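# Tidy two rooms, box the cartons, finish behind shut door

## Task

Tidy both rooms: every loose cardboard box goes into the box cabinet in the room that has no desk, and everything that is open gets closed completely. Finish with the robot in the desk room and the sliding door between the rooms closed. The task fails if any cabinet ends up shifted, any furniture is knocked over, the sliding door is slammed open or closed, or the robot falls or finishes tilted.

## Robot and tools

ROBOT. TidyBot++: a 0.54 m long, 0.50 m wide, 0.38 m high base on four powered casters, carrying one seven-joint arm with a two-finger gripper. The shoulder sits 0.12 m ahead of the base centre, 0.68 m above the floor. Segments: upper arm 0.42 m, forearm 0.31 m, hand 0.31 m to the hand point. Cameras: base_camera (644x364, pinhole, on the base near x 0.22, z 0.35, looking forward and slightly down) and wrist_camera (644x476, fisheye, looking along the hand). The arm begins folded, hand down, reaching up to 0.08 m past the base front.

FRAMES. Base frame: metres, origin on the floor below the base centre, x forward, y left, z up. hand_pose and hand_target use it; the hand point is midway between the finger pads, its z axis runs out along the fingers, and the fingers close along its y axis. Odometry frame: the base frame as it was at scene start; base_odometry gives x, y and heading (rad, left positive, -3.142 to 3.142) from wheel rotation only, so slipping looks like travel and drift builds up. base_tilt is in degrees, forward and right positive.

move. One action plus optional cameras and blocking.
- base: an object of relative offsets from where the base is when the command begins, measured along its own axes: translate_m (forward +, -2 to 2 m), strafe_m (left +, -2 to 2 m), rotate_rad (counter-clockwise +, -6.3 to 6.3 rad). translate and strafe together give one straight-line move.
- joints: absolute angles by name. joint_1_rad any angle (whole arm about vertical; positive is clockwise from above, opposite to heading). joint_2_rad -2.249 to 2.249 (shoulder; 0 upright, positive leans forward). joint_3_rad any angle. joint_4_rad -2.579 to 2.579 (elbow; 0 straight, negative bends forward when joint_3 is 3.14). joint_5_rad any angle. joint_6_rad -2.099 to 2.099 (wrist; negative bends hand forward). joint_7_rad any angle (hand roll; at 1.57 with the hand down, fingers open left/right). gripper_pos 0 (open, about 85 mm gap) to 1 (closed, squeezing 100 to 150 N per finger). Continuous joints take the short way; turn in steps under half a turn.
- target: one list of seven numbers [x, y, z, qw, qx, qy, qz], an absolute hand pose in the base frame, metres then quaternion. Alongside it, joints may hold only gripper_pos.
- speeds: per-action caps; translate_m and strafe_m 0.05 to 0.5 m/s (give a combined move's speed under just one key), rotate_rad 0.1 to 1.57 rad/s.
- min_time_s: 0.1 to 8 s, the shortest an arm motion may take.
- cameras: list of base_camera, wrist_camera or all; [] for none. blocking: true (default) returns when everything rests; false returns within about 0.5 s while motion continues.
An empty move just reports state, images and the scene number. Unknown keys make the call invalid; out-of-range values get it refused.

wait: seconds 0 to 10, plus cameras; returns early once earlier moves settle. wait(0) shows an unfinished move in the line earlier move. stop: brakes all running motions (optional cameras). zoom_image: camera plus region [x0, y0, x1, y1] in pixels of that camera's latest image, at most 504 per side. finished_scene: scene = the current scene's number; irreversible, later calls go to the next scene.

RESULTS. The move line reads done or the worst status. base_status, joint_status, hand_status: done, moving, off_target (resting away from target, possibly still pushing), contact_stop or time_out (unplanned stops; the old target is dropped), not_followed (a check withheld the targets; messages joint command not followed with cause:, or pose unreachable), torque_fault, limit_stop_at_motor_heat. A blocked base can say done after stopping short. Also: joint_positions, hand_pose, hand_target, motor_effort (percent of max, peak in brackets), on_its_own (uncommanded behaviour), pictures (image order), ARM HIT, MOTOR HOT, OVER-TEMPERATURE FAULT. After a refused call or an unplanned stop, the remaining move, wait and finished_scene calls in that reply are skipped.

HAND TIPS. After a target reports done, the hand is usually within 3 cm; correct by adding (wanted - hand_pose) to the last target's x, y, z. To hold still, resend hand_target, not hand_pose. Loads make the arm sag; never command a joint to its current reading while holding something. Low, forward-pointing poses close to the base often miss and can drive the arm into the base; nothing prevents arm-base contact. A hand pointing down reaches at most about 0.94 m high, and only near the base. Unreachable poses wander up to 10 s, then time_out.

AVOID. Open and close the sliding door slowly, never with a fast shove. Do not bump cabinets or furniture. Do not drive or turn while the arm is caught on something above about 0.6 m; a raised hand pushed or pulled sideways can lift wheels; if tilting, retract the arm or back away. Do not drive the arm into objects (torque fault: arm freezes 10 s). Lower boxes before releasing, never drop them from height, and don't squeeze hard on something still resting on a surface. Long stretched holds heat motors; at 75 °C the arm goes limp for 30 to 60 s.

Each tool is called after "Request:" as name(argument=value, ...) on one line, values as JSON.

## Session

Request:
move()

Scene clock: 0.00 s.
base_odometry: x=+0.000 y=+0.000 heading=+0.000
base_tilt: forward=-0.2 right=+0.2
base_status: not commanded
joint_positions: joint_1_rad=-0.048 joint_2_rad=-0.345 joint_3_rad=+3.160 joint_4_rad=-2.519 joint_5_rad=-0.010 joint_6_rad=-0.837 joint_7_rad=+1.558 gripper_pos=+0.000
joint_status: not commanded
motor_effort: joint_1_rad=+0 joint_2_rad=+0 joint_3_rad=+0 joint_4_rad=+12 joint_5_rad=+2 joint_6_rad=+2 joint_7_rad=+0
hand_pose: x=+0.2763 y=+0.0091 z=+0.5910 quat_wxyz=(-0.008, +0.998, +0.006, +0.065) (m; base frame)
hand_target: x=+0.2763 y=+0.0091 z=+0.5910 quat_wxyz=(-0.008, +0.998, +0.006, +0.065) (m; base frame)
hand_status: not commanded
pictures: base_camera, wrist_camera

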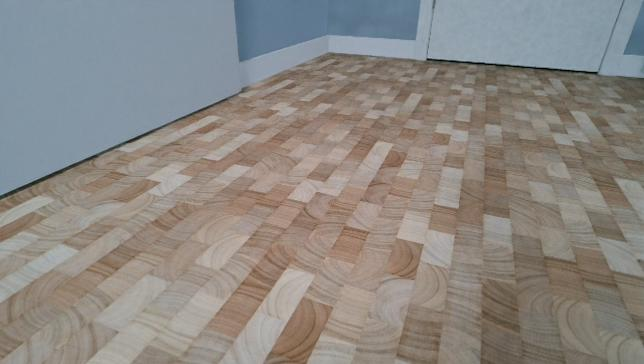

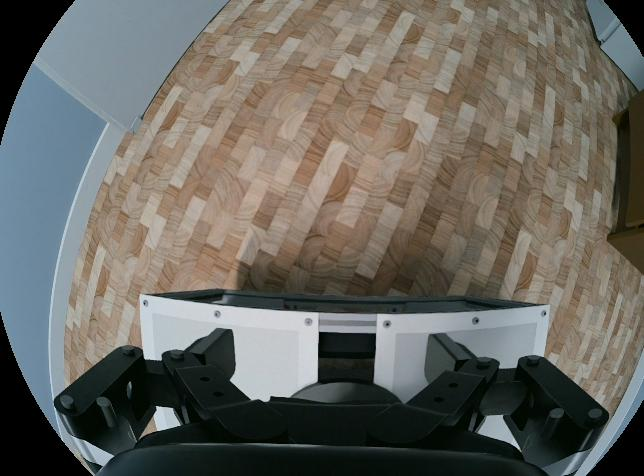

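Request:
move(joints={"joint_6_rad": 0.4})

Scene clock: 23.60 s.
move: done
base_odometry: x=+0.000 y=+0.000 heading=+0.000
base_tilt: forward=-0.3 right=+0.2
base_status: not commanded
joint_positions: joint_1_rad=-0.048 joint_2_rad=-0.345 joint_3_rad=+3.160 joint_4_rad=-2.519 joint_5_rad=-0.010 joint_6_rad=+0.350 joint_7_rad=+1.558 gripper_pos=+0.000
joint_status: all done
motor_effort: joint_1_rad=+0(1) joint_2_rad=-4(5) joint_3_rad=+0(1) joint_4_rad=+15(16) joint_5_rad=+1(2) joint_6_rad=+9(9) joint_7_rad=+0(1)
hand_pose: x=+0.5372 y=+0.0123 z=+0.8217 quat_wxyz=(-0.017, +0.791, +0.001, +0.612) (m; base frame)
hand_target: x=+0.5407 y=+0.0122 z=+0.8367 quat_wxyz=(-0.017, +0.775, +0.000, +0.631) (m; base frame)
hand_status: not commanded
pictures: base_camera, wrist_camera
camera_calibration:
wrist_camera: T_world_to_cam=[[0.0143666, -0.999709, -0.0193568, 0.0203571], [-0.269066, 0.0147795, -0.963008, 0.985788], [0.963015, 0.0190435, -0.268775, -0.163832], [0, 0, 0, 1]] pos_world=[0.422722, 0.00890163, 0.905682]

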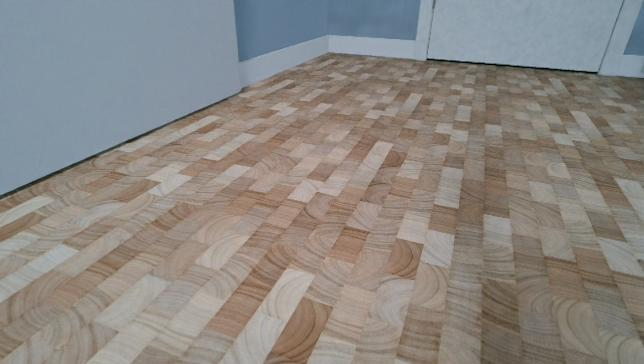

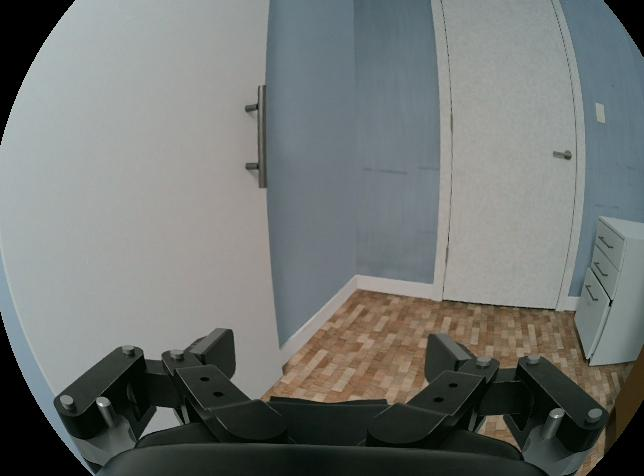

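Request:
move(joints={"joint_1_rad": 0.8})

Request:
move(joints={"joint_1_rad": 1.6})

Scene clock: 32.60 s.
move: done
base_odometry: x=+0.000 y=+0.000 heading=+0.000
base_tilt: forward=-0.2 right=+0.2
base_status: not commanded
joint_positions: joint_1_rad=+0.776 joint_2_rad=-0.345 joint_3_rad=+3.160 joint_4_rad=-2.519 joint_5_rad=-0.010 joint_6_rad=+0.350 joint_7_rad=+1.558 gripper_pos=+0.000
joint_status: all done
motor_effort: joint_1_rad=+0(1) joint_2_rad=-4(4) joint_3_rad=+0(1) joint_4_rad=+15(16) joint_5_rad=+2(2) joint_6_rad=+8(9) joint_7_rad=+0(1)
hand_pose: x=+0.4123 y=-0.2984 z=+0.8217 quat_wxyz=(+0.229, +0.725, -0.316, +0.568) (m; base frame)
hand_target: x=+0.4072 y=-0.3081 z=+0.8367 quat_wxyz=(+0.244, +0.707, -0.319, +0.583) (m; base frame)
hand_status: not commanded
pictures: base_camera, wrist_camera
camera_calibration:
wrist_camera: T_world_to_cam=[[-0.723533, -0.690017, -0.0194258, 0.108221], [-0.172, 0.207466, -0.963003, 0.974257], [0.668518, -0.693423, -0.268791, -0.128847], [0, 0, 0, 1]] pos_world=[0.332011, -0.216796, 0.905682]

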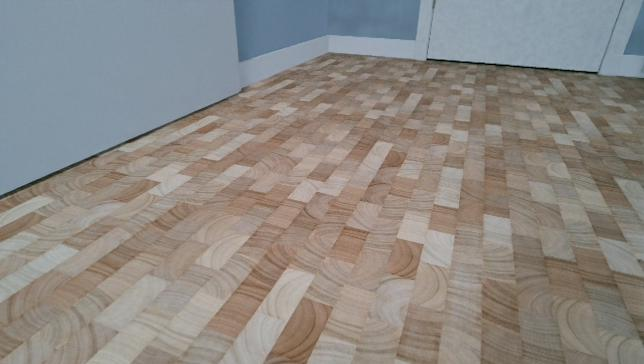

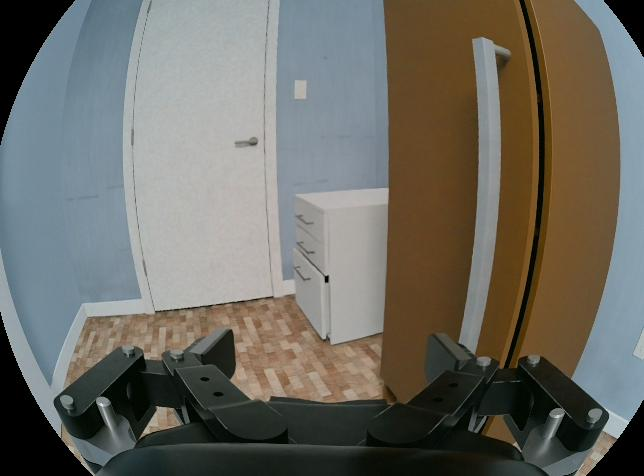

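Scene clock: 34.67 s.
move: done
base_odometry: x=+0.000 y=+0.000 heading=+0.000
base_tilt: forward=-0.2 right=+0.2
base_status: not commanded
joint_positions: joint_1_rad=+1.576 joint_2_rad=-0.345 joint_3_rad=+3.160 joint_4_rad=-2.519 joint_5_rad=-0.010 joint_6_rad=+0.350 joint_7_rad=+1.558 gripper_pos=+0.000
joint_status: all done
motor_effort: joint_1_rad=+0(2) joint_2_rad=-4(5) joint_3_rad=+0(1) joint_4_rad=+15(16) joint_5_rad=+1(2) joint_6_rad=+8(9) joint_7_rad=+0(1)
hand_pose: x=+0.1093 y=-0.4183 z=+0.8217 quat_wxyz=(+0.432, +0.545, -0.573, +0.434) (m; base frame)
hand_target: x=+0.0987 y=-0.4214 z=+0.8367 quat_wxyz=(+0.451, +0.527, -0.569, +0.442) (m; base frame)
hand_status: not commanded
pictures: base_camera, wrist_camera
camera_calibration:
wrist_camera: T_world_to_cam=[[-0.99908, 0.0382578, -0.0193992, 0.140978], [0.0289581, 0.267915, -0.963007, 0.950337], [-0.0316452, -0.962683, -0.268776, -0.0455205], [0, 0, 0, 1]] pos_world=[0.111887, -0.303824, 0.905682]

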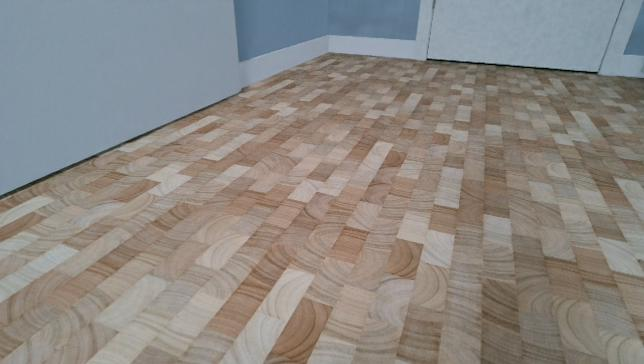

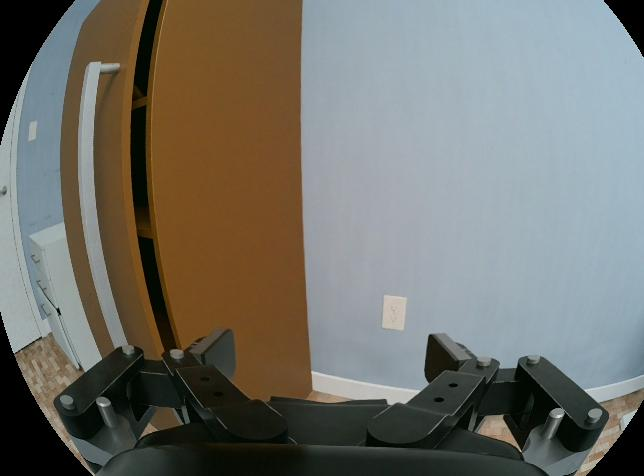

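Request:
move(joints={"joint_1_rad": 2.4})

Request:
move(joints={"joint_1_rad": 3.2})

Scene clock: 42.33 s.
move: done
base_odometry: x=+0.000 y=+0.000 heading=+0.000
base_tilt: forward=-0.3 right=+0.2
base_status: not commanded
joint_positions: joint_1_rad=+2.376 joint_2_rad=-0.345 joint_3_rad=+3.160 joint_4_rad=-2.519 joint_5_rad=-0.010 joint_6_rad=+0.350 joint_7_rad=+1.558 gripper_pos=+0.000
joint_status: all done
motor_effort: joint_1_rad=+0(1) joint_2_rad=-4(4) joint_3_rad=+0(1) joint_4_rad=+15(16) joint_5_rad=+2(3) joint_6_rad=+8(9) joint_7_rad=+0(1)
hand_pose: x=-0.1878 y=-0.2844 z=+0.8217 quat_wxyz=(+0.567, +0.278, -0.740, +0.231) (m; base frame)
hand_target: x=-0.1974 y=-0.2790 z=+0.8367 quat_wxyz=(+0.588, +0.264, -0.729, +0.231) (m; base frame)
hand_status: not commanded
pictures: base_camera, wrist_camera
camera_calibration:
wrist_camera: T_world_to_cam=[[-0.668616, 0.743356, -0.019378, 0.101674], [0.212352, 0.165897, -0.963008, 0.928513], [-0.712643, -0.647997, -0.268774, 0.0355156], [0, 0, 0, 1]] pos_world=[-0.103881, -0.206604, 0.905682]

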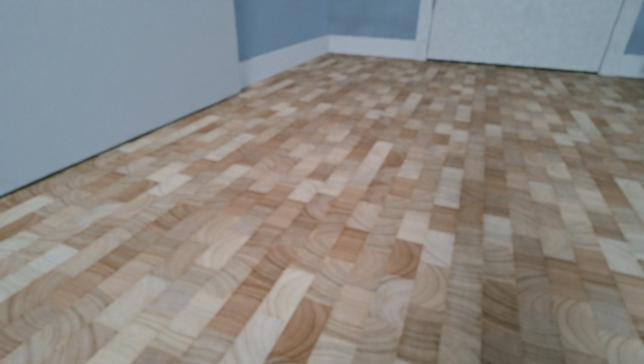

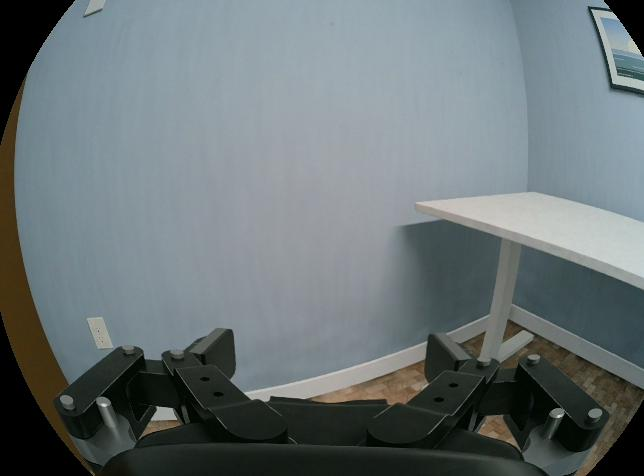

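Scene clock: 44.40 s.
move: done
base_odometry: x=+0.000 y=+0.000 heading=+0.000
base_tilt: forward=-0.3 right=+0.2
base_status: not commanded
joint_positions: joint_1_rad=+3.176 joint_2_rad=-0.345 joint_3_rad=+3.160 joint_4_rad=-2.519 joint_5_rad=-0.010 joint_6_rad=+0.350 joint_7_rad=+1.558 gripper_pos=+0.000
joint_status: all done
motor_effort: joint_1_rad=+0(1) joint_2_rad=-4(4) joint_3_rad=+0(1) joint_4_rad=+15(16) joint_5_rad=+1(2) joint_6_rad=+8(9) joint_7_rad=+0(1)
hand_pose: x=-0.2988 y=+0.0219 z=+0.8217 quat_wxyz=(+0.612, -0.032, -0.790, -0.008) (m; base frame)
hand_target: x=-0.3016 y=+0.0326 z=+0.8367 quat_wxyz=(+0.632, -0.041, -0.774, -0.016) (m; base frame)
hand_status: not commanded
pictures: base_camera, wrist_camera
camera_calibration:
wrist_camera: T_world_to_cam=[[0.0674132, 0.997537, -0.0193978, 0.0140655], [0.266969, -0.036768, -0.963003, 0.922012], [-0.961344, 0.0597406, -0.26879, 0.0651363], [0, 0, 0, 1]] pos_world=[-0.184478, 0.0159784, 0.905682]

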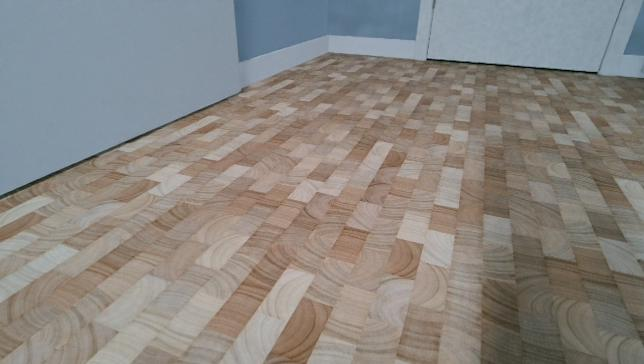

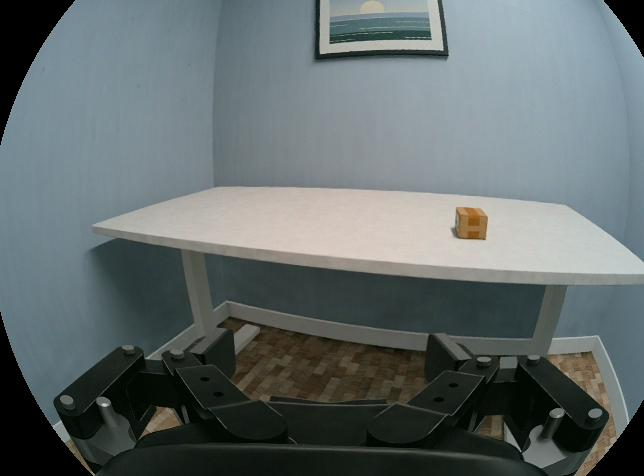

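Request:
move(joints={"joint_1_rad": 4.0}, cameras=["wrist_camera"])

Request:
move(joints={"joint_1_rad": 4.7}, cameras=["wrist_camera"])

Scene clock: 52.53 s.
move: done
base_odometry: x=+0.000 y=+0.000 heading=+0.000
base_tilt: forward=-0.3 right=+0.2
base_status: not commanded
joint_positions: joint_1_rad=+3.976 joint_2_rad=-0.345 joint_3_rad=+3.160 joint_4_rad=-2.519 joint_5_rad=-0.010 joint_6_rad=+0.350 joint_7_rad=+1.558 gripper_pos=+0.000
joint_status: all done
motor_effort: joint_1_rad=+0(1) joint_2_rad=-4(4) joint_3_rad=+1(1) joint_4_rad=+15(16) joint_5_rad=+1(2) joint_6_rad=+8(9) joint_7_rad=+0(1)
hand_pose: x=-0.1564 y=+0.3150 z=+0.8217 quat_wxyz=(+0.561, -0.337, -0.715, -0.246) (m; base frame)
hand_target: x=-0.1507 y=+0.3244 z=+0.8367 quat_wxyz=(+0.575, -0.339, -0.697, -0.261) (m; base frame)
hand_status: not commanded
pictures: wrist_camera
camera_calibration:
wrist_camera: T_world_to_cam=[[0.762535, 0.646658, -0.0193515, -0.0687105], [0.159659, -0.217088, -0.963007, 0.934793], [-0.626937, 0.731237, -0.268782, 0.0252977], [0, 0, 0, 1]] pos_world=[-0.0809941, 0.228865, 0.905682]

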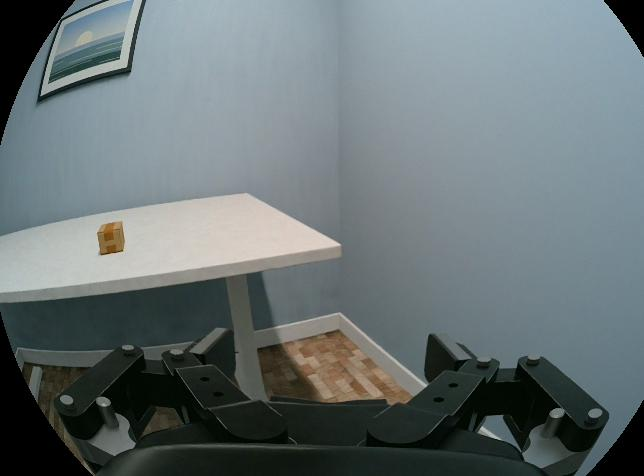

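Scene clock: 54.50 s.
move: done
base_odometry: x=+0.000 y=+0.000 heading=+0.000
base_tilt: forward=-0.3 right=+0.2
base_status: not commanded
joint_positions: joint_1_rad=+4.676 joint_2_rad=-0.345 joint_3_rad=+3.160 joint_4_rad=-2.519 joint_5_rad=-0.010 joint_6_rad=+0.350 joint_7_rad=+1.558 gripper_pos=+0.000
joint_status: all done
motor_effort: joint_1_rad=+0(2) joint_2_rad=-4(4) joint_3_rad=+0(1) joint_4_rad=+15(16) joint_5_rad=+1(2) joint_6_rad=+8(9) joint_7_rad=+0(1)
hand_pose: x=+0.1113 y=+0.4183 z=+0.8217 quat_wxyz=(+0.443, -0.562, -0.556, -0.423) (m; base frame)
hand_target: x=+0.1217 y=+0.4219 z=+0.8367 quat_wxyz=(+0.451, -0.558, -0.539, -0.442) (m; base frame)
hand_status: not commanded
pictures: wrist_camera
camera_calibration:
wrist_camera: T_world_to_cam=[[0.999808, 0.00321223, -0.0193239, -0.0969752], [-0.0177489, -0.268878, -0.963011, 0.955893], [-0.0082892, 0.963169, -0.26877, -0.0482923], [0, 0, 0, 1]] pos_world=[0.113522, 0.303844, 0.905682]

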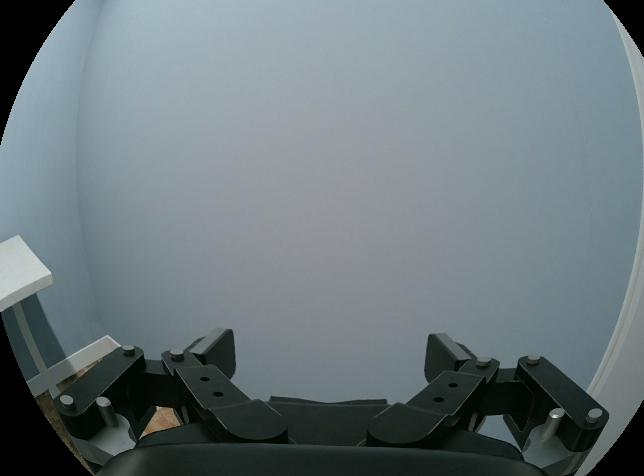

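Request:
move(joints={"joint_1_rad": 5.5}, cameras=["wrist_camera"])

Scene clock: 61.47 s.
move: done
base_odometry: x=+0.000 y=+0.000 heading=+0.000
base_tilt: forward=-0.2 right=+0.2
base_status: not commanded
joint_positions: joint_1_rad=+5.476 joint_2_rad=-0.345 joint_3_rad=+3.160 joint_4_rad=-2.519 joint_5_rad=-0.010 joint_6_rad=+0.350 joint_7_rad=+1.558 gripper_pos=+0.000
joint_status: all done
motor_effort: joint_1_rad=+0(1) joint_2_rad=-4(4) joint_3_rad=+0(1) joint_4_rad=+15(16) joint_5_rad=+1(2) joint_6_rad=+8(9) joint_7_rad=+0(1)
hand_pose: x=+0.4137 y=+0.2969 z=+0.8217 quat_wxyz=(+0.243, -0.734, -0.294, -0.562) (m; base frame)
hand_target: x=+0.4235 y=+0.2919 z=+0.8367 quat_wxyz=(+0.243, -0.723, -0.279, -0.583) (m; base frame)
hand_status: not commanded
pictures: wrist_camera
camera_calibration:
wrist_camera: T_world_to_cam=[[0.698963, -0.714894, -0.0193991, -0.0611567], [-0.205283, -0.174577, -0.963007, 0.978211], [0.685061, 0.677089, -0.268779, -0.130796], [0, 0, 0, 1]] pos_world=[0.33316, 0.215613, 0.905682]

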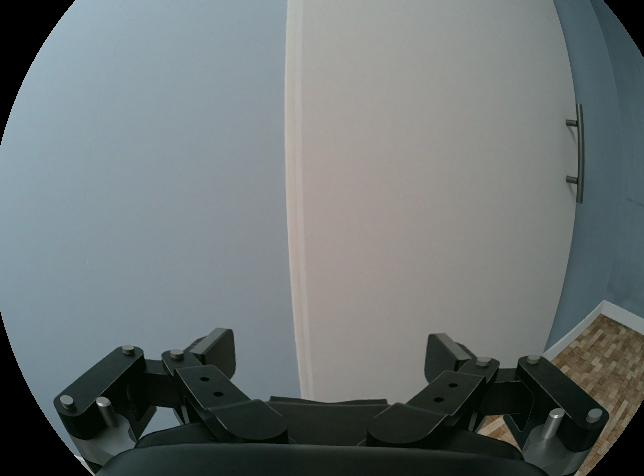

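Request:
zoom_image(camera="wrist_camera", region=[230, 0, 644, 476])

Scaled by 1.059.

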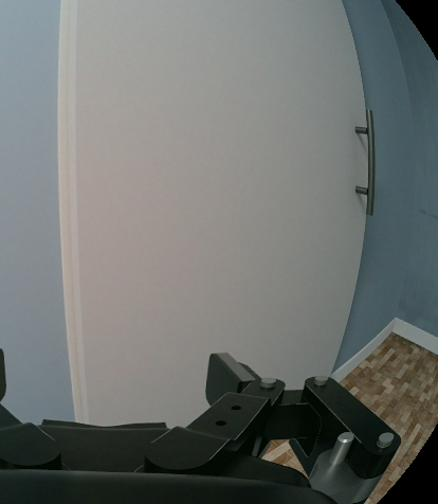

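Request:
move(base={"rotate_rad": -0.373}, joints={"joint_1_rad": 0.7})

Scene clock: 158.13 s.
move: done
base_odometry: x=+0.000 y=+0.000 heading=-0.372
base_tilt: forward=-0.3 right=+0.2
base_status: done
joint_positions: joint_1_rad=+6.959 joint_2_rad=-0.345 joint_3_rad=+3.160 joint_4_rad=-2.519 joint_5_rad=-0.010 joint_6_rad=+0.351 joint_7_rad=+1.558 gripper_pos=+0.000
joint_status: all done
motor_effort: joint_1_rad=+0(2) joint_2_rad=-4(5) joint_3_rad=+0(2) joint_4_rad=+16(16) joint_5_rad=+2(3) joint_6_rad=+8(9) joint_7_rad=+1(1)
hand_pose: x=+0.4406 y=-0.2676 z=+0.8218 quat_wxyz=(-0.201, -0.740, +0.279, -0.579) (m; base frame)
hand_target: x=+0.4365 y=-0.2778 z=+0.8367 quat_wxyz=(-0.214, -0.722, +0.283, -0.594) (m; base frame)
hand_status: not commanded
pictures: base_camera, wrist_camera
camera_calibration:
wrist_camera: T_world_to_cam=[[-0.651069, -0.758772, -0.0193621, 0.099539], [-0.191651, 0.189023, -0.963089, 0.97656], [0.734424, -0.623326, -0.268486, -0.136911], [0, 0, 0, 1]] pos_world=[0.352516, -0.194405, 0.905682]

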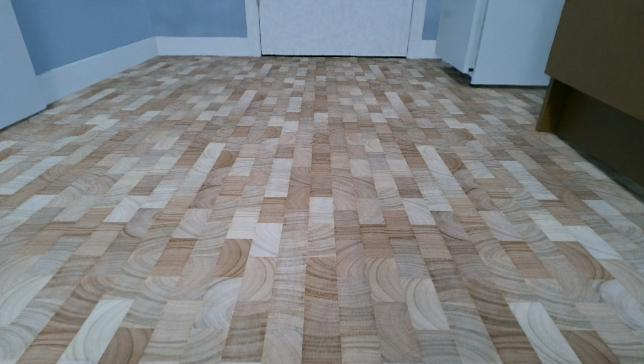

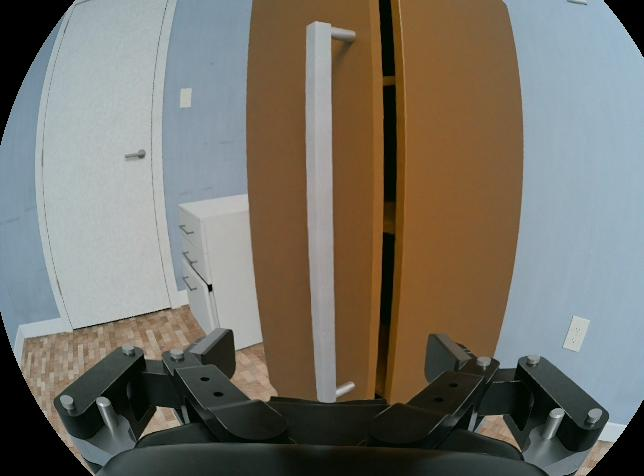

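Request:
zoom_image(camera="base_camera", region=[400, 0, 644, 200])

Request:
zoom_image(camera="wrist_camera", region=[160, 0, 560, 430])

Scaled by 2.066.

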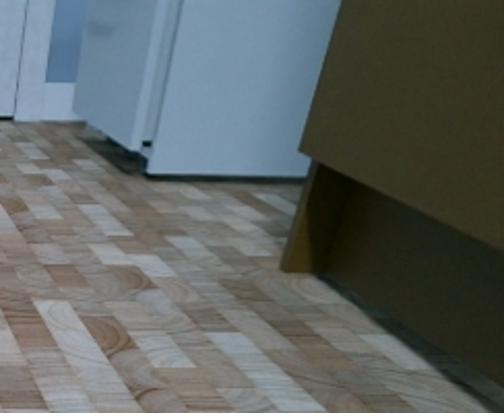

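Scaled by 1.172.

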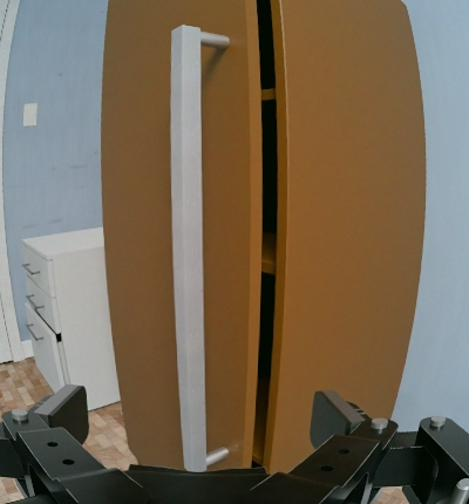

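Request:
move(joints={"joint_1_rad": 0.0, "joint_6_rad": 1.1})

Request:
move(joints={"joint_1_rad": -1.0, "joint_6_rad": 1.1}, cameras=["wrist_camera"])

Request:
move(joints={"joint_1_rad": -2.0, "joint_6_rad": 1.1}, cameras=["wrist_camera"])

Scene clock: 230.37 s.
move: done
base_odometry: x=+0.000 y=+0.000 heading=-0.372
base_tilt: forward=-0.2 right=+0.2
base_status: not commanded
joint_positions: joint_1_rad=+6.307 joint_2_rad=-0.345 joint_3_rad=+3.160 joint_4_rad=-2.519 joint_5_rad=-0.010 joint_6_rad=+1.048 joint_7_rad=+1.558 gripper_pos=+0.000
joint_status: all done
motor_effort: joint_1_rad=-1(2) joint_2_rad=-4(5) joint_3_rad=+0(1) joint_4_rad=+15(16) joint_5_rad=+2(2) joint_6_rad=+7(10) joint_7_rad=+0(1)
hand_pose: x=+0.5165 y=-0.0199 z=+1.0334 quat_wxyz=(-0.011, -0.533, +0.022, -0.845) (m; base frame)
hand_target: x=+0.5095 y=-0.0103 z=+1.0479 quat_wxyz=(-0.001, -0.511, +0.015, -0.859) (m; base frame)
hand_status: not commanded
pictures: base_camera, wrist_camera
camera_calibration:
wrist_camera: T_world_to_cam=[[-0.0518496, -0.998339, -0.0251017, 0.0327112], [0.413156, 0.0014395, -0.910659, 0.777828], [0.909183, -0.0575883, 0.412396, -0.764128], [0, 0, 0, 1]] pos_world=[0.375063, -0.0124676, 1.02428]

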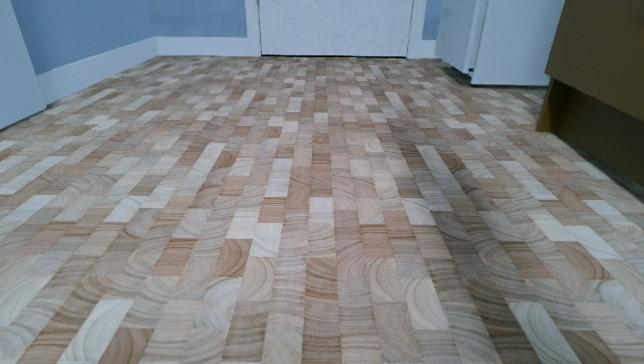

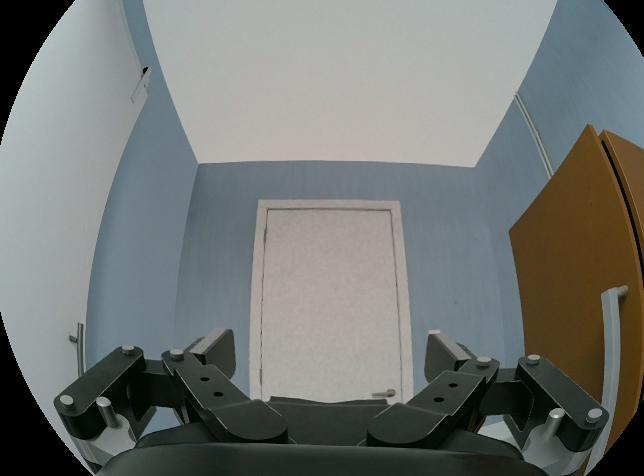

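Scene clock: 232.67 s.
move: done
base_odometry: x=+0.000 y=+0.000 heading=-0.372
base_tilt: forward=-0.3 right=+0.2
base_status: not commanded
joint_positions: joint_1_rad=+5.307 joint_2_rad=-0.345 joint_3_rad=+3.160 joint_4_rad=-2.519 joint_5_rad=-0.010 joint_6_rad=+1.049 joint_7_rad=+1.558 gripper_pos=+0.000
joint_status: all done
motor_effort: joint_1_rad=+0(1) joint_2_rad=-4(4) joint_3_rad=+0(1) joint_4_rad=+15(15) joint_5_rad=+2(3) joint_6_rad=+7(9) joint_7_rad=+0(1)
hand_pose: x=+0.3504 y=+0.3236 z=+1.0338 quat_wxyz=(+0.396, -0.478, -0.236, -0.747) (m; base frame)
hand_target: x=+0.3387 y=+0.3230 z=+1.0479 quat_wxyz=(+0.411, -0.456, -0.232, -0.754) (m; base frame)
hand_status: not commanded
pictures: wrist_camera
camera_calibration:
wrist_camera: T_world_to_cam=[[0.812002, -0.583112, -0.025152, -0.0700533], [0.222667, 0.34933, -0.910158, 0.799956], [0.53951, 0.73345, 0.413497, -0.721071], [0, 0, 0, 1]] pos_world=[0.267785, 0.208572, 1.02449]

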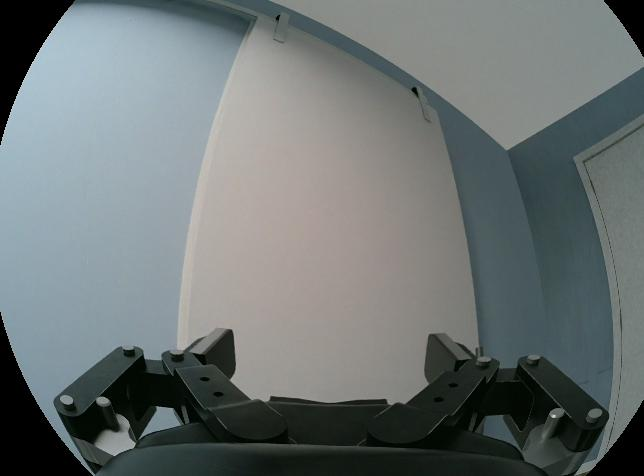

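Scene clock: 234.97 s.
move: done
base_odometry: x=+0.000 y=+0.000 heading=-0.372
base_tilt: forward=-0.3 right=+0.2
base_status: not commanded
joint_positions: joint_1_rad=+4.307 joint_2_rad=-0.345 joint_3_rad=+3.160 joint_4_rad=-2.519 joint_5_rad=-0.010 joint_6_rad=+1.049 joint_7_rad=+1.558 gripper_pos=+0.000
joint_status: all done
motor_effort: joint_1_rad=+0(1) joint_2_rad=-4(4) joint_3_rad=+0(1) joint_4_rad=+15(15) joint_5_rad=+1(3) joint_6_rad=+7(9) joint_7_rad=+0(1)
hand_pose: x=-0.0283 y=+0.3696 z=+1.0338 quat_wxyz=(+0.706, -0.306, -0.437, -0.466) (m; base frame)
hand_target: x=-0.0342 y=+0.3594 z=+1.0479 quat_wxyz=(+0.723, -0.289, -0.422, -0.465) (m; base frame)
hand_status: not commanded
pictures: wrist_camera
camera_calibration:
wrist_camera: T_world_to_cam=[[0.929391, 0.368246, -0.0250569, -0.0841189], [-0.173609, 0.376232, -0.910115, 0.847045], [-0.325719, 0.850203, 0.413597, -0.618198], [0, 0, 0, 1]] pos_world=[0.0238753, 0.237884, 1.02449]

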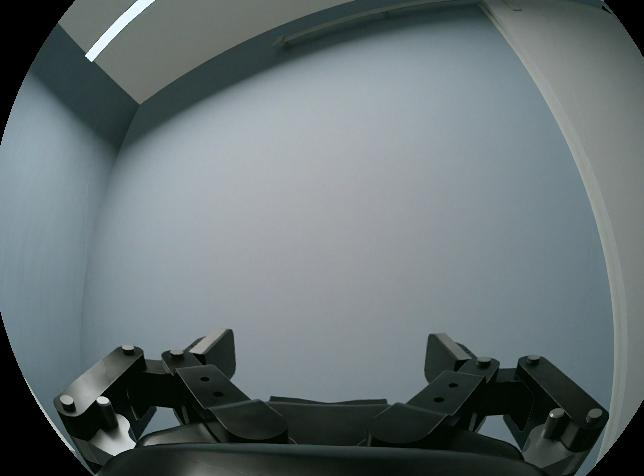

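Request:
move(base={"translate_m": 0.9}, joints={"joint_1_rad": 0.6, "joint_6_rad": 0.2})

Scene clock: 261.73 s.
move: done
base_odometry: x=+0.839 y=-0.327 heading=-0.372
base_tilt: forward=-0.2 right=+0.2
base_status: done
joint_positions: joint_1_rad=+6.859 joint_2_rad=-0.344 joint_3_rad=+3.160 joint_4_rad=-2.519 joint_5_rad=-0.010 joint_6_rad=+0.254 joint_7_rad=+1.558 gripper_pos=+0.000
joint_status: all done
motor_effort: joint_1_rad=+0(1) joint_2_rad=-4(6) joint_3_rad=+0(2) joint_4_rad=+15(16) joint_5_rad=+1(2) joint_6_rad=+7(10) joint_7_rad=+1(1)
hand_pose: x=+0.4586 y=-0.2288 z=+0.7929 quat_wxyz=(-0.160, -0.780, +0.250, -0.551) (m; base frame)
hand_target: x=+0.4480 y=-0.2332 z=+0.7774 quat_wxyz=(-0.160, -0.791, +0.264, -0.527) (m; base frame)
hand_status: not commanded
pictures: base_camera, wrist_camera
camera_calibration:
wrist_camera: T_world_to_cam=[[-0.572282, -0.819853, -0.0182846, 0.0892091], [-0.286013, 0.220443, -0.932524, 0.971095], [0.768564, -0.528437, -0.360644, -0.0546615], [0, 0, 0, 1]] pos_world=[0.370809, -0.169818, 0.887488]

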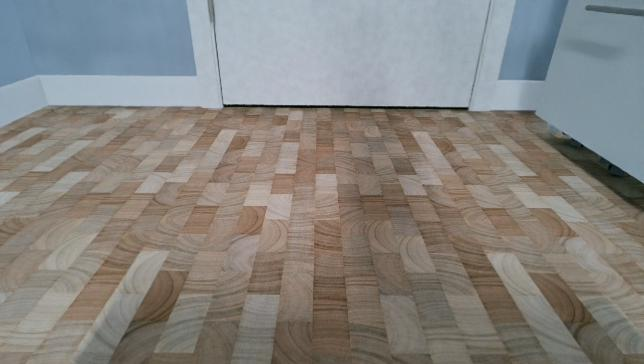

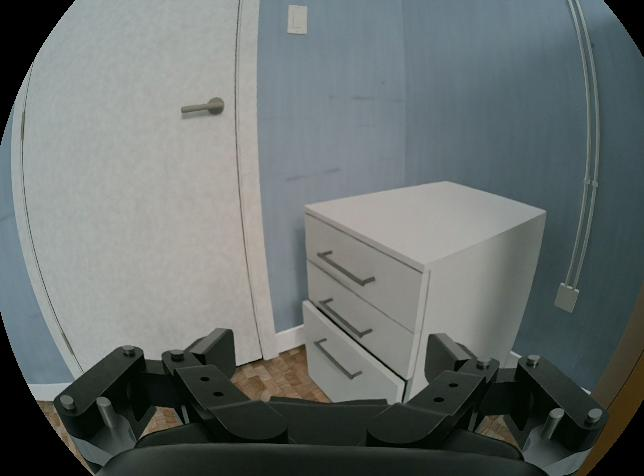

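Request:
zoom_image(camera="base_camera", region=[480, 0, 644, 220])

Request:
zoom_image(camera="wrist_camera", region=[260, 170, 600, 430])

Scaled by 2.291.

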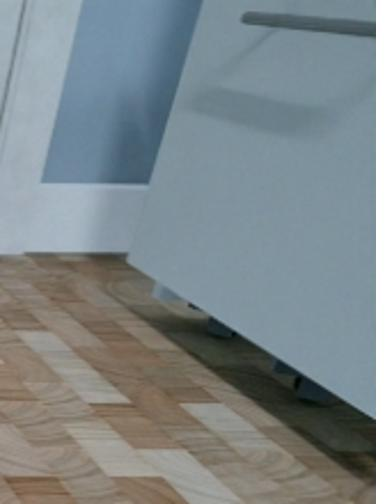

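Scaled by 1.482.

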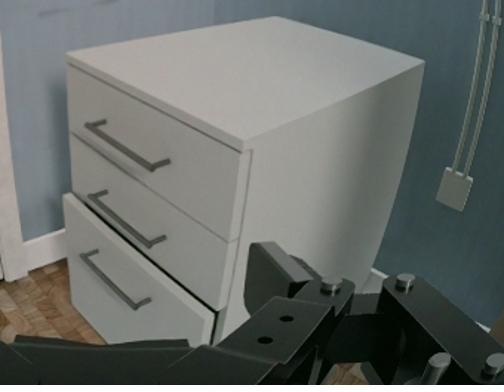

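Request:
move(base={"translate_m": 0.93, "strafe_m": 0.33}, joints={"joint_1_rad": 0.0, "joint_6_rad": -0.5}, cameras=["base_camera"])

Request:
move(base={"rotate_rad": -1.571})

Scene clock: 339.87 s.
move: done
base_odometry: x=+1.825 y=-0.358 heading=-0.373
base_tilt: forward=-0.2 right=+0.2
base_status: done
joint_positions: joint_1_rad=+6.308 joint_2_rad=-0.344 joint_3_rad=+3.160 joint_4_rad=-2.519 joint_5_rad=-0.010 joint_6_rad=-0.454 joint_7_rad=+1.558 gripper_pos=+0.000
joint_status: all done
motor_effort: joint_1_rad=+0(2) joint_2_rad=-2(4) joint_3_rad=+1(2) joint_4_rad=+13(16) joint_5_rad=+1(2) joint_6_rad=+4(9) joint_7_rad=+1(1)
hand_pose: x=+0.3889 y=-0.0081 z=+0.6285 quat_wxyz=(+0.003, -0.967, +0.031, -0.254) (m; base frame)
hand_target: x=+0.3763 y=-0.0011 z=+0.6217 quat_wxyz=(+0.006, -0.973, +0.019, -0.232) (m; base frame)
hand_status: not commanded
pictures: base_camera

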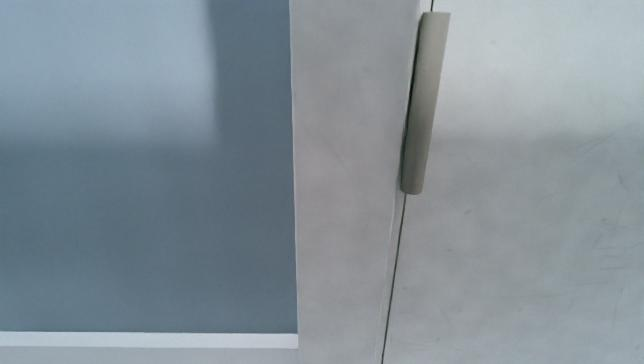

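Scene clock: 342.17 s.
move: done
base_odometry: x=+1.825 y=-0.358 heading=-1.943
base_tilt: forward=-0.2 right=+0.2
base_status: done
joint_positions: joint_1_rad=+6.299 joint_2_rad=-0.344 joint_3_rad=+3.172 joint_4_rad=-2.516 joint_5_rad=+0.011 joint_6_rad=-0.476 joint_7_rad=+1.558 gripper_pos=+0.000
joint_status: not commanded
motor_effort: joint_1_rad=+0(32) joint_2_rad=-2(4) joint_3_rad=+1(30) joint_4_rad=+13(17) joint_5_rad=+2(28) joint_6_rad=+4(11) joint_7_rad=+1(3)
hand_pose: x=+0.3837 y=-0.0115 z=+0.6259 quat_wxyz=(-0.002, -0.969, +0.025, -0.244) (m; base frame)
hand_target: x=+0.3763 y=-0.0011 z=+0.6217 quat_wxyz=(+0.006, -0.973, +0.019, -0.232) (m; base frame)
hand_status: not commanded
pictures: base_camera, wrist_camera
camera_calibration:
wrist_camera: T_world_to_cam=[[-0.0500492, -0.998743, 0.00279238, 0.00572061], [-0.888733, 0.0432604, -0.45638, 0.677289], [0.455685, -0.0253231, -0.889781, 0.514604], [0, 0, 0, 1]] pos_world=[0.367718, -0.010555, 0.76697]

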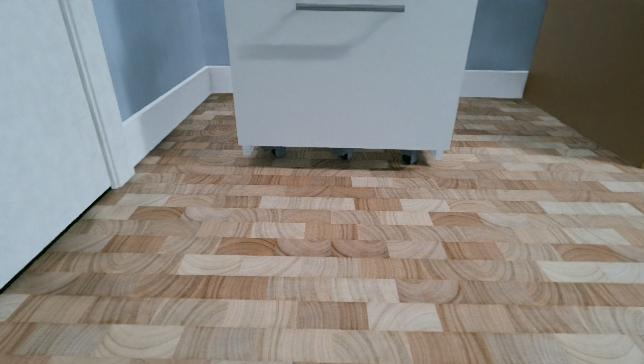

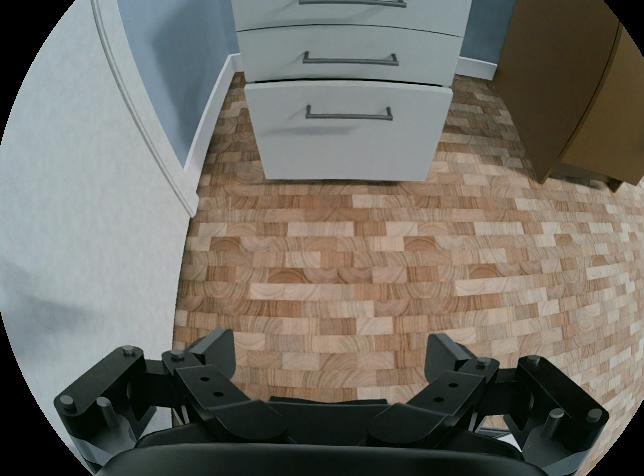

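Request:
zoom_image(camera="wrist_camera", region=[220, 0, 480, 200])

Request:
zoom_image(camera="base_camera", region=[200, 0, 500, 180])

Scaled by 1.938.

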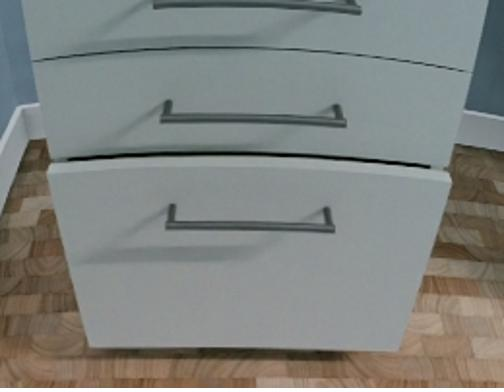

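Scaled by 1.680.

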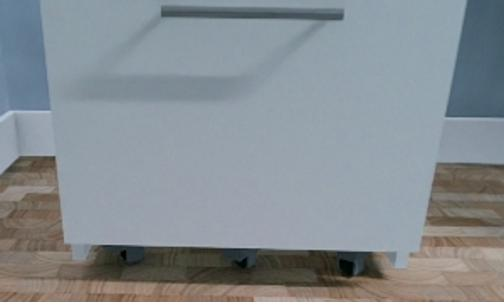

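Request:
move(base={"strafe_m": -0.05}, joints={"joint_1_rad": 0.0, "joint_2_rad": 1.648, "joint_3_rad": 3.1416, "joint_4_rad": -1.844, "joint_5_rad": 0.0, "joint_6_rad": 1.39, "joint_7_rad": 1.571, "gripper_pos": 1.0}, min_time_s=4)

Scene clock: 399.83 s.
move: done
base_odometry: x=+1.778 y=-0.340 heading=-1.944
base_tilt: forward=-0.2 right=+0.2
base_status: done
joint_positions: joint_1_rad=+6.299 joint_2_rad=+1.624 joint_3_rad=+3.162 joint_4_rad=-1.865 joint_5_rad=+0.011 joint_6_rad=+1.338 joint_7_rad=+1.558 gripper_pos=+0.999
joint_status: all done
motor_effort: joint_1_rad=+0(2) joint_2_rad=-30(33) joint_3_rad=+0(2) joint_4_rad=-1(14) joint_5_rad=+1(3) joint_6_rad=+6(8) joint_7_rad=+0(2)
hand_pose: x=+0.6921 y=-0.0140 z=+0.1929 quat_wxyz=(-0.006, -0.880, +0.004, -0.475) (m; base frame)
hand_target: x=+0.6990 y=+0.0013 z=+0.1964 quat_wxyz=(+0.000, -0.868, +0.000, -0.497) (m; base frame)
hand_status: not commanded
pictures: base_camera, wrist_camera
camera_calibration:
wrist_camera: T_world_to_cam=[[-0.0168391, -0.999738, 0.0154912, -0.00547393], [-0.564601, -0.00327927, -0.825358, 0.600059], [0.825192, -0.0226446, -0.564398, -0.329806], [0, 0, 0, 1]] pos_world=[0.610855, -0.0109731, 0.309207]

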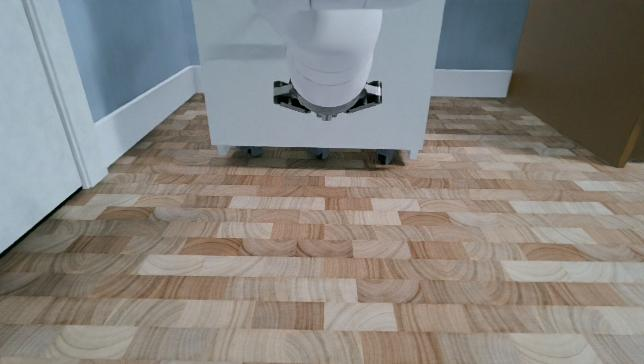

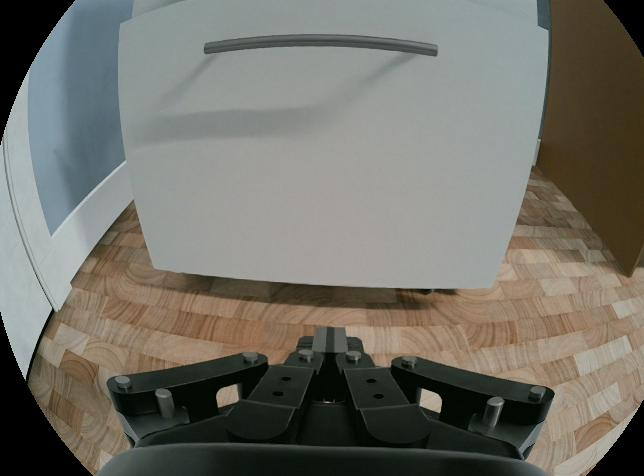

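Request:
move(base={"translate_m": 0.1}, speeds={"translate_m": 0.1})

Scene clock: 410.90 s.
move: done
base_odometry: x=+1.742 y=-0.433 heading=-1.944
base_tilt: forward=-0.2 right=+0.2
base_status: done
joint_positions: joint_1_rad=+6.299 joint_2_rad=+1.625 joint_3_rad=+3.161 joint_4_rad=-1.858 joint_5_rad=+0.011 joint_6_rad=+1.342 joint_7_rad=+1.558 gripper_pos=+0.999
joint_status: not commanded
motor_effort: joint_1_rad=+0(1) joint_2_rad=-30(32) joint_3_rad=+0(1) joint_4_rad=-1(3) joint_5_rad=+2(2) joint_6_rad=+7(8) joint_7_rad=+0(1)
hand_pose: x=+0.6956 y=-0.0135 z=+0.1944 quat_wxyz=(-0.005, -0.878, +0.004, -0.479) (m; base frame)
hand_target: x=+0.6990 y=+0.0013 z=+0.1964 quat_wxyz=(+0.000, -0.868, +0.000, -0.497) (m; base frame)
hand_status: not commanded
pictures: base_camera, wrist_camera
camera_calibration:
wrist_camera: T_world_to_cam=[[-0.0167327, -0.999756, 0.0144368, -0.00488073], [-0.556267, -0.00268979, -0.830999, 0.598474], [0.830835, -0.0219356, -0.556086, -0.337329], [0, 0, 0, 1]] pos_world=[0.613095, -0.0106693, 0.309818]

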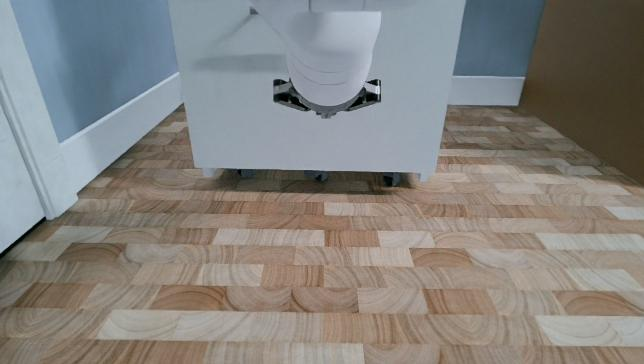

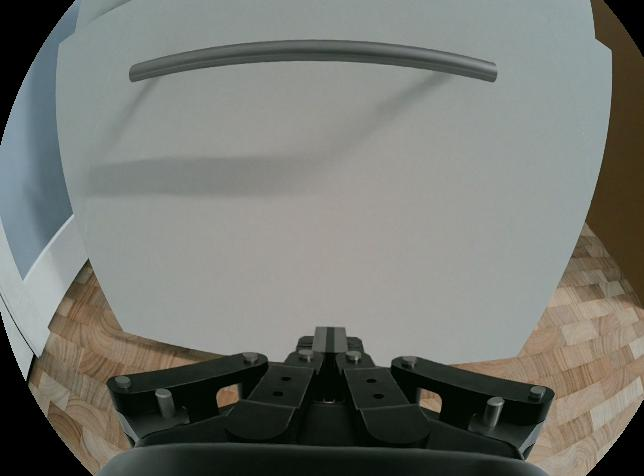

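Request:
move(base={"translate_m": 0.03}, speeds={"translate_m": 0.05}, cameras=["wrist_camera"])

Request:
move(base={"translate_m": 0.015}, speeds={"translate_m": 0.05}, cameras=["wrist_camera"])

Scene clock: 420.97 s.
move: done
base_odometry: x=+1.731 y=-0.461 heading=-1.945
base_tilt: forward=-0.2 right=+0.2
base_status: done
joint_positions: joint_1_rad=+6.299 joint_2_rad=+1.626 joint_3_rad=+3.160 joint_4_rad=-1.857 joint_5_rad=+0.011 joint_6_rad=+1.343 joint_7_rad=+1.558 gripper_pos=+0.999
joint_status: not commanded
motor_effort: joint_1_rad=+0(1) joint_2_rad=-30(32) joint_3_rad=-1(1) joint_4_rad=-2(3) joint_5_rad=+2(2) joint_6_rad=+7(8) joint_7_rad=+1(1)
hand_pose: x=+0.6961 y=-0.0132 z=+0.1945 quat_wxyz=(-0.005, -0.877, +0.004, -0.480) (m; base frame)
hand_target: x=+0.6990 y=+0.0013 z=+0.1964 quat_wxyz=(+0.000, -0.868, +0.000, -0.497) (m; base frame)
hand_status: not commanded
pictures: wrist_camera
camera_calibration:
wrist_camera: T_world_to_cam=[[-0.016718, -0.999763, 0.0139136, -0.00442212], [-0.555058, -0.00229454, -0.831809, 0.598244], [0.831644, -0.021629, -0.554888, -0.338384], [0, 0, 0, 1]] pos_world=[0.6134, -0.0103673, 0.309921]

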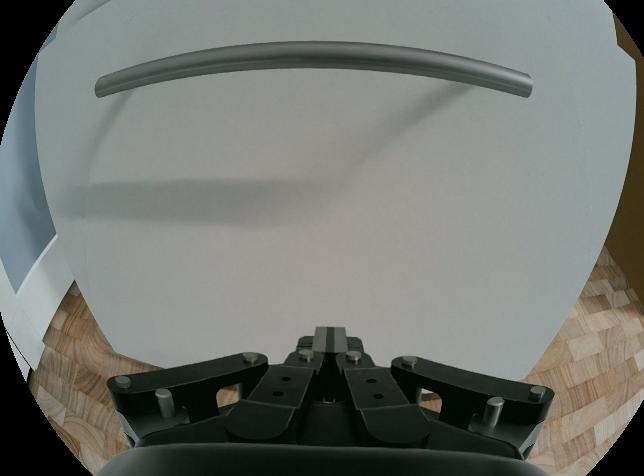

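Scene clock: 421.73 s.
move: done
base_odometry: x=+1.725 y=-0.476 heading=-1.945
base_tilt: forward=-0.2 right=+0.2
base_status: done
joint_positions: joint_1_rad=+6.299 joint_2_rad=+1.626 joint_3_rad=+3.160 joint_4_rad=-1.856 joint_5_rad=+0.011 joint_6_rad=+1.343 joint_7_rad=+1.558 gripper_pos=+0.999
joint_status: not commanded
motor_effort: joint_1_rad=+0(1) joint_2_rad=-30(32) joint_3_rad=+0(1) joint_4_rad=-1(2) joint_5_rad=+1(2) joint_6_rad=+7(8) joint_7_rad=+0(1)
hand_pose: x=+0.6963 y=-0.0130 z=+0.1946 quat_wxyz=(-0.005, -0.877, +0.004, -0.480) (m; base frame)
hand_target: x=+0.6990 y=+0.0013 z=+0.1964 quat_wxyz=(+0.000, -0.868, +0.000, -0.497) (m; base frame)
hand_status: not commanded
pictures: wrist_camera
camera_calibration:
wrist_camera: T_world_to_cam=[[-0.0166396, -0.999771, 0.0134835, -0.00423358], [-0.554335, -0.00199877, -0.832291, 0.598012], [0.832127, -0.0213233, -0.554175, -0.338981], [0, 0, 0, 1]] pos_world=[0.613504, -0.0102655, 0.309922]

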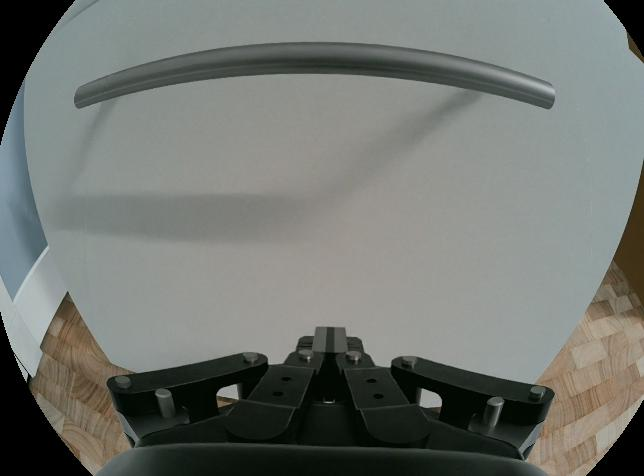

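Request:
move(base={"translate_m": 0.02}, speeds={"translate_m": 0.05}, cameras=[])

Request:
move(base={"translate_m": 0.015}, speeds={"translate_m": 0.05}, cameras=["wrist_camera"])

Scene clock: 442.40 s.
move: done
base_odometry: x=+1.717 y=-0.494 heading=-1.945
base_tilt: forward=-0.2 right=+0.2
base_status: done
joint_positions: joint_1_rad=+6.299 joint_2_rad=+1.626 joint_3_rad=+3.160 joint_4_rad=-1.856 joint_5_rad=+0.011 joint_6_rad=+1.344 joint_7_rad=+1.558 gripper_pos=+0.999
joint_status: not commanded
motor_effort: joint_1_rad=+0(1) joint_2_rad=-30(32) joint_3_rad=+0(1) joint_4_rad=-1(3) joint_5_rad=+1(2) joint_6_rad=+7(8) joint_7_rad=+0(1)
hand_pose: x=+0.6964 y=-0.0130 z=+0.1947 quat_wxyz=(-0.005, -0.877, +0.004, -0.481) (m; base frame)
hand_target: x=+0.6990 y=+0.0013 z=+0.1964 quat_wxyz=(+0.000, -0.868, +0.000, -0.497) (m; base frame)
hand_status: not commanded
pictures: none
No camera images: "cameras" was empty.

Scene clock: 443.17 s.
move: done
base_odometry: x=+1.712 y=-0.508 heading=-1.945
base_tilt: forward=-0.2 right=+0.2
base_status: done
joint_positions: joint_1_rad=+6.299 joint_2_rad=+1.640 joint_3_rad=+3.160 joint_4_rad=-1.863 joint_5_rad=+0.011 joint_6_rad=+1.344 joint_7_rad=+1.558 gripper_pos=+0.999
joint_status: not commanded
motor_effort: joint_1_rad=-1(1) joint_2_rad=-32(34) joint_3_rad=+0(1) joint_4_rad=+1(4) joint_5_rad=+2(2) joint_6_rad=+9(9) joint_7_rad=+0(1)
hand_pose: x=+0.6864 y=-0.0127 z=+0.1856 quat_wxyz=(-0.004, -0.882, +0.004, -0.472) (m; base frame)
hand_target: x=+0.6990 y=+0.0013 z=+0.1964 quat_wxyz=(+0.000, -0.868, +0.000, -0.497) (m; base frame)
hand_status: not commanded
pictures: wrist_camera
camera_calibration:
wrist_camera: T_world_to_cam=[[-0.0165086, -0.999778, 0.0130665, -0.00401011], [-0.570971, -0.00130148, -0.820969, 0.594299], [0.820804, -0.0210136, -0.570823, -0.32488], [0, 0, 0, 1]] pos_world=[0.605924, -0.0100627, 0.302504]

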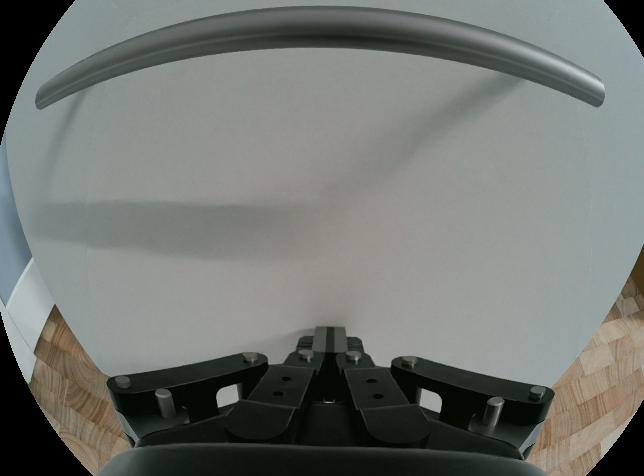

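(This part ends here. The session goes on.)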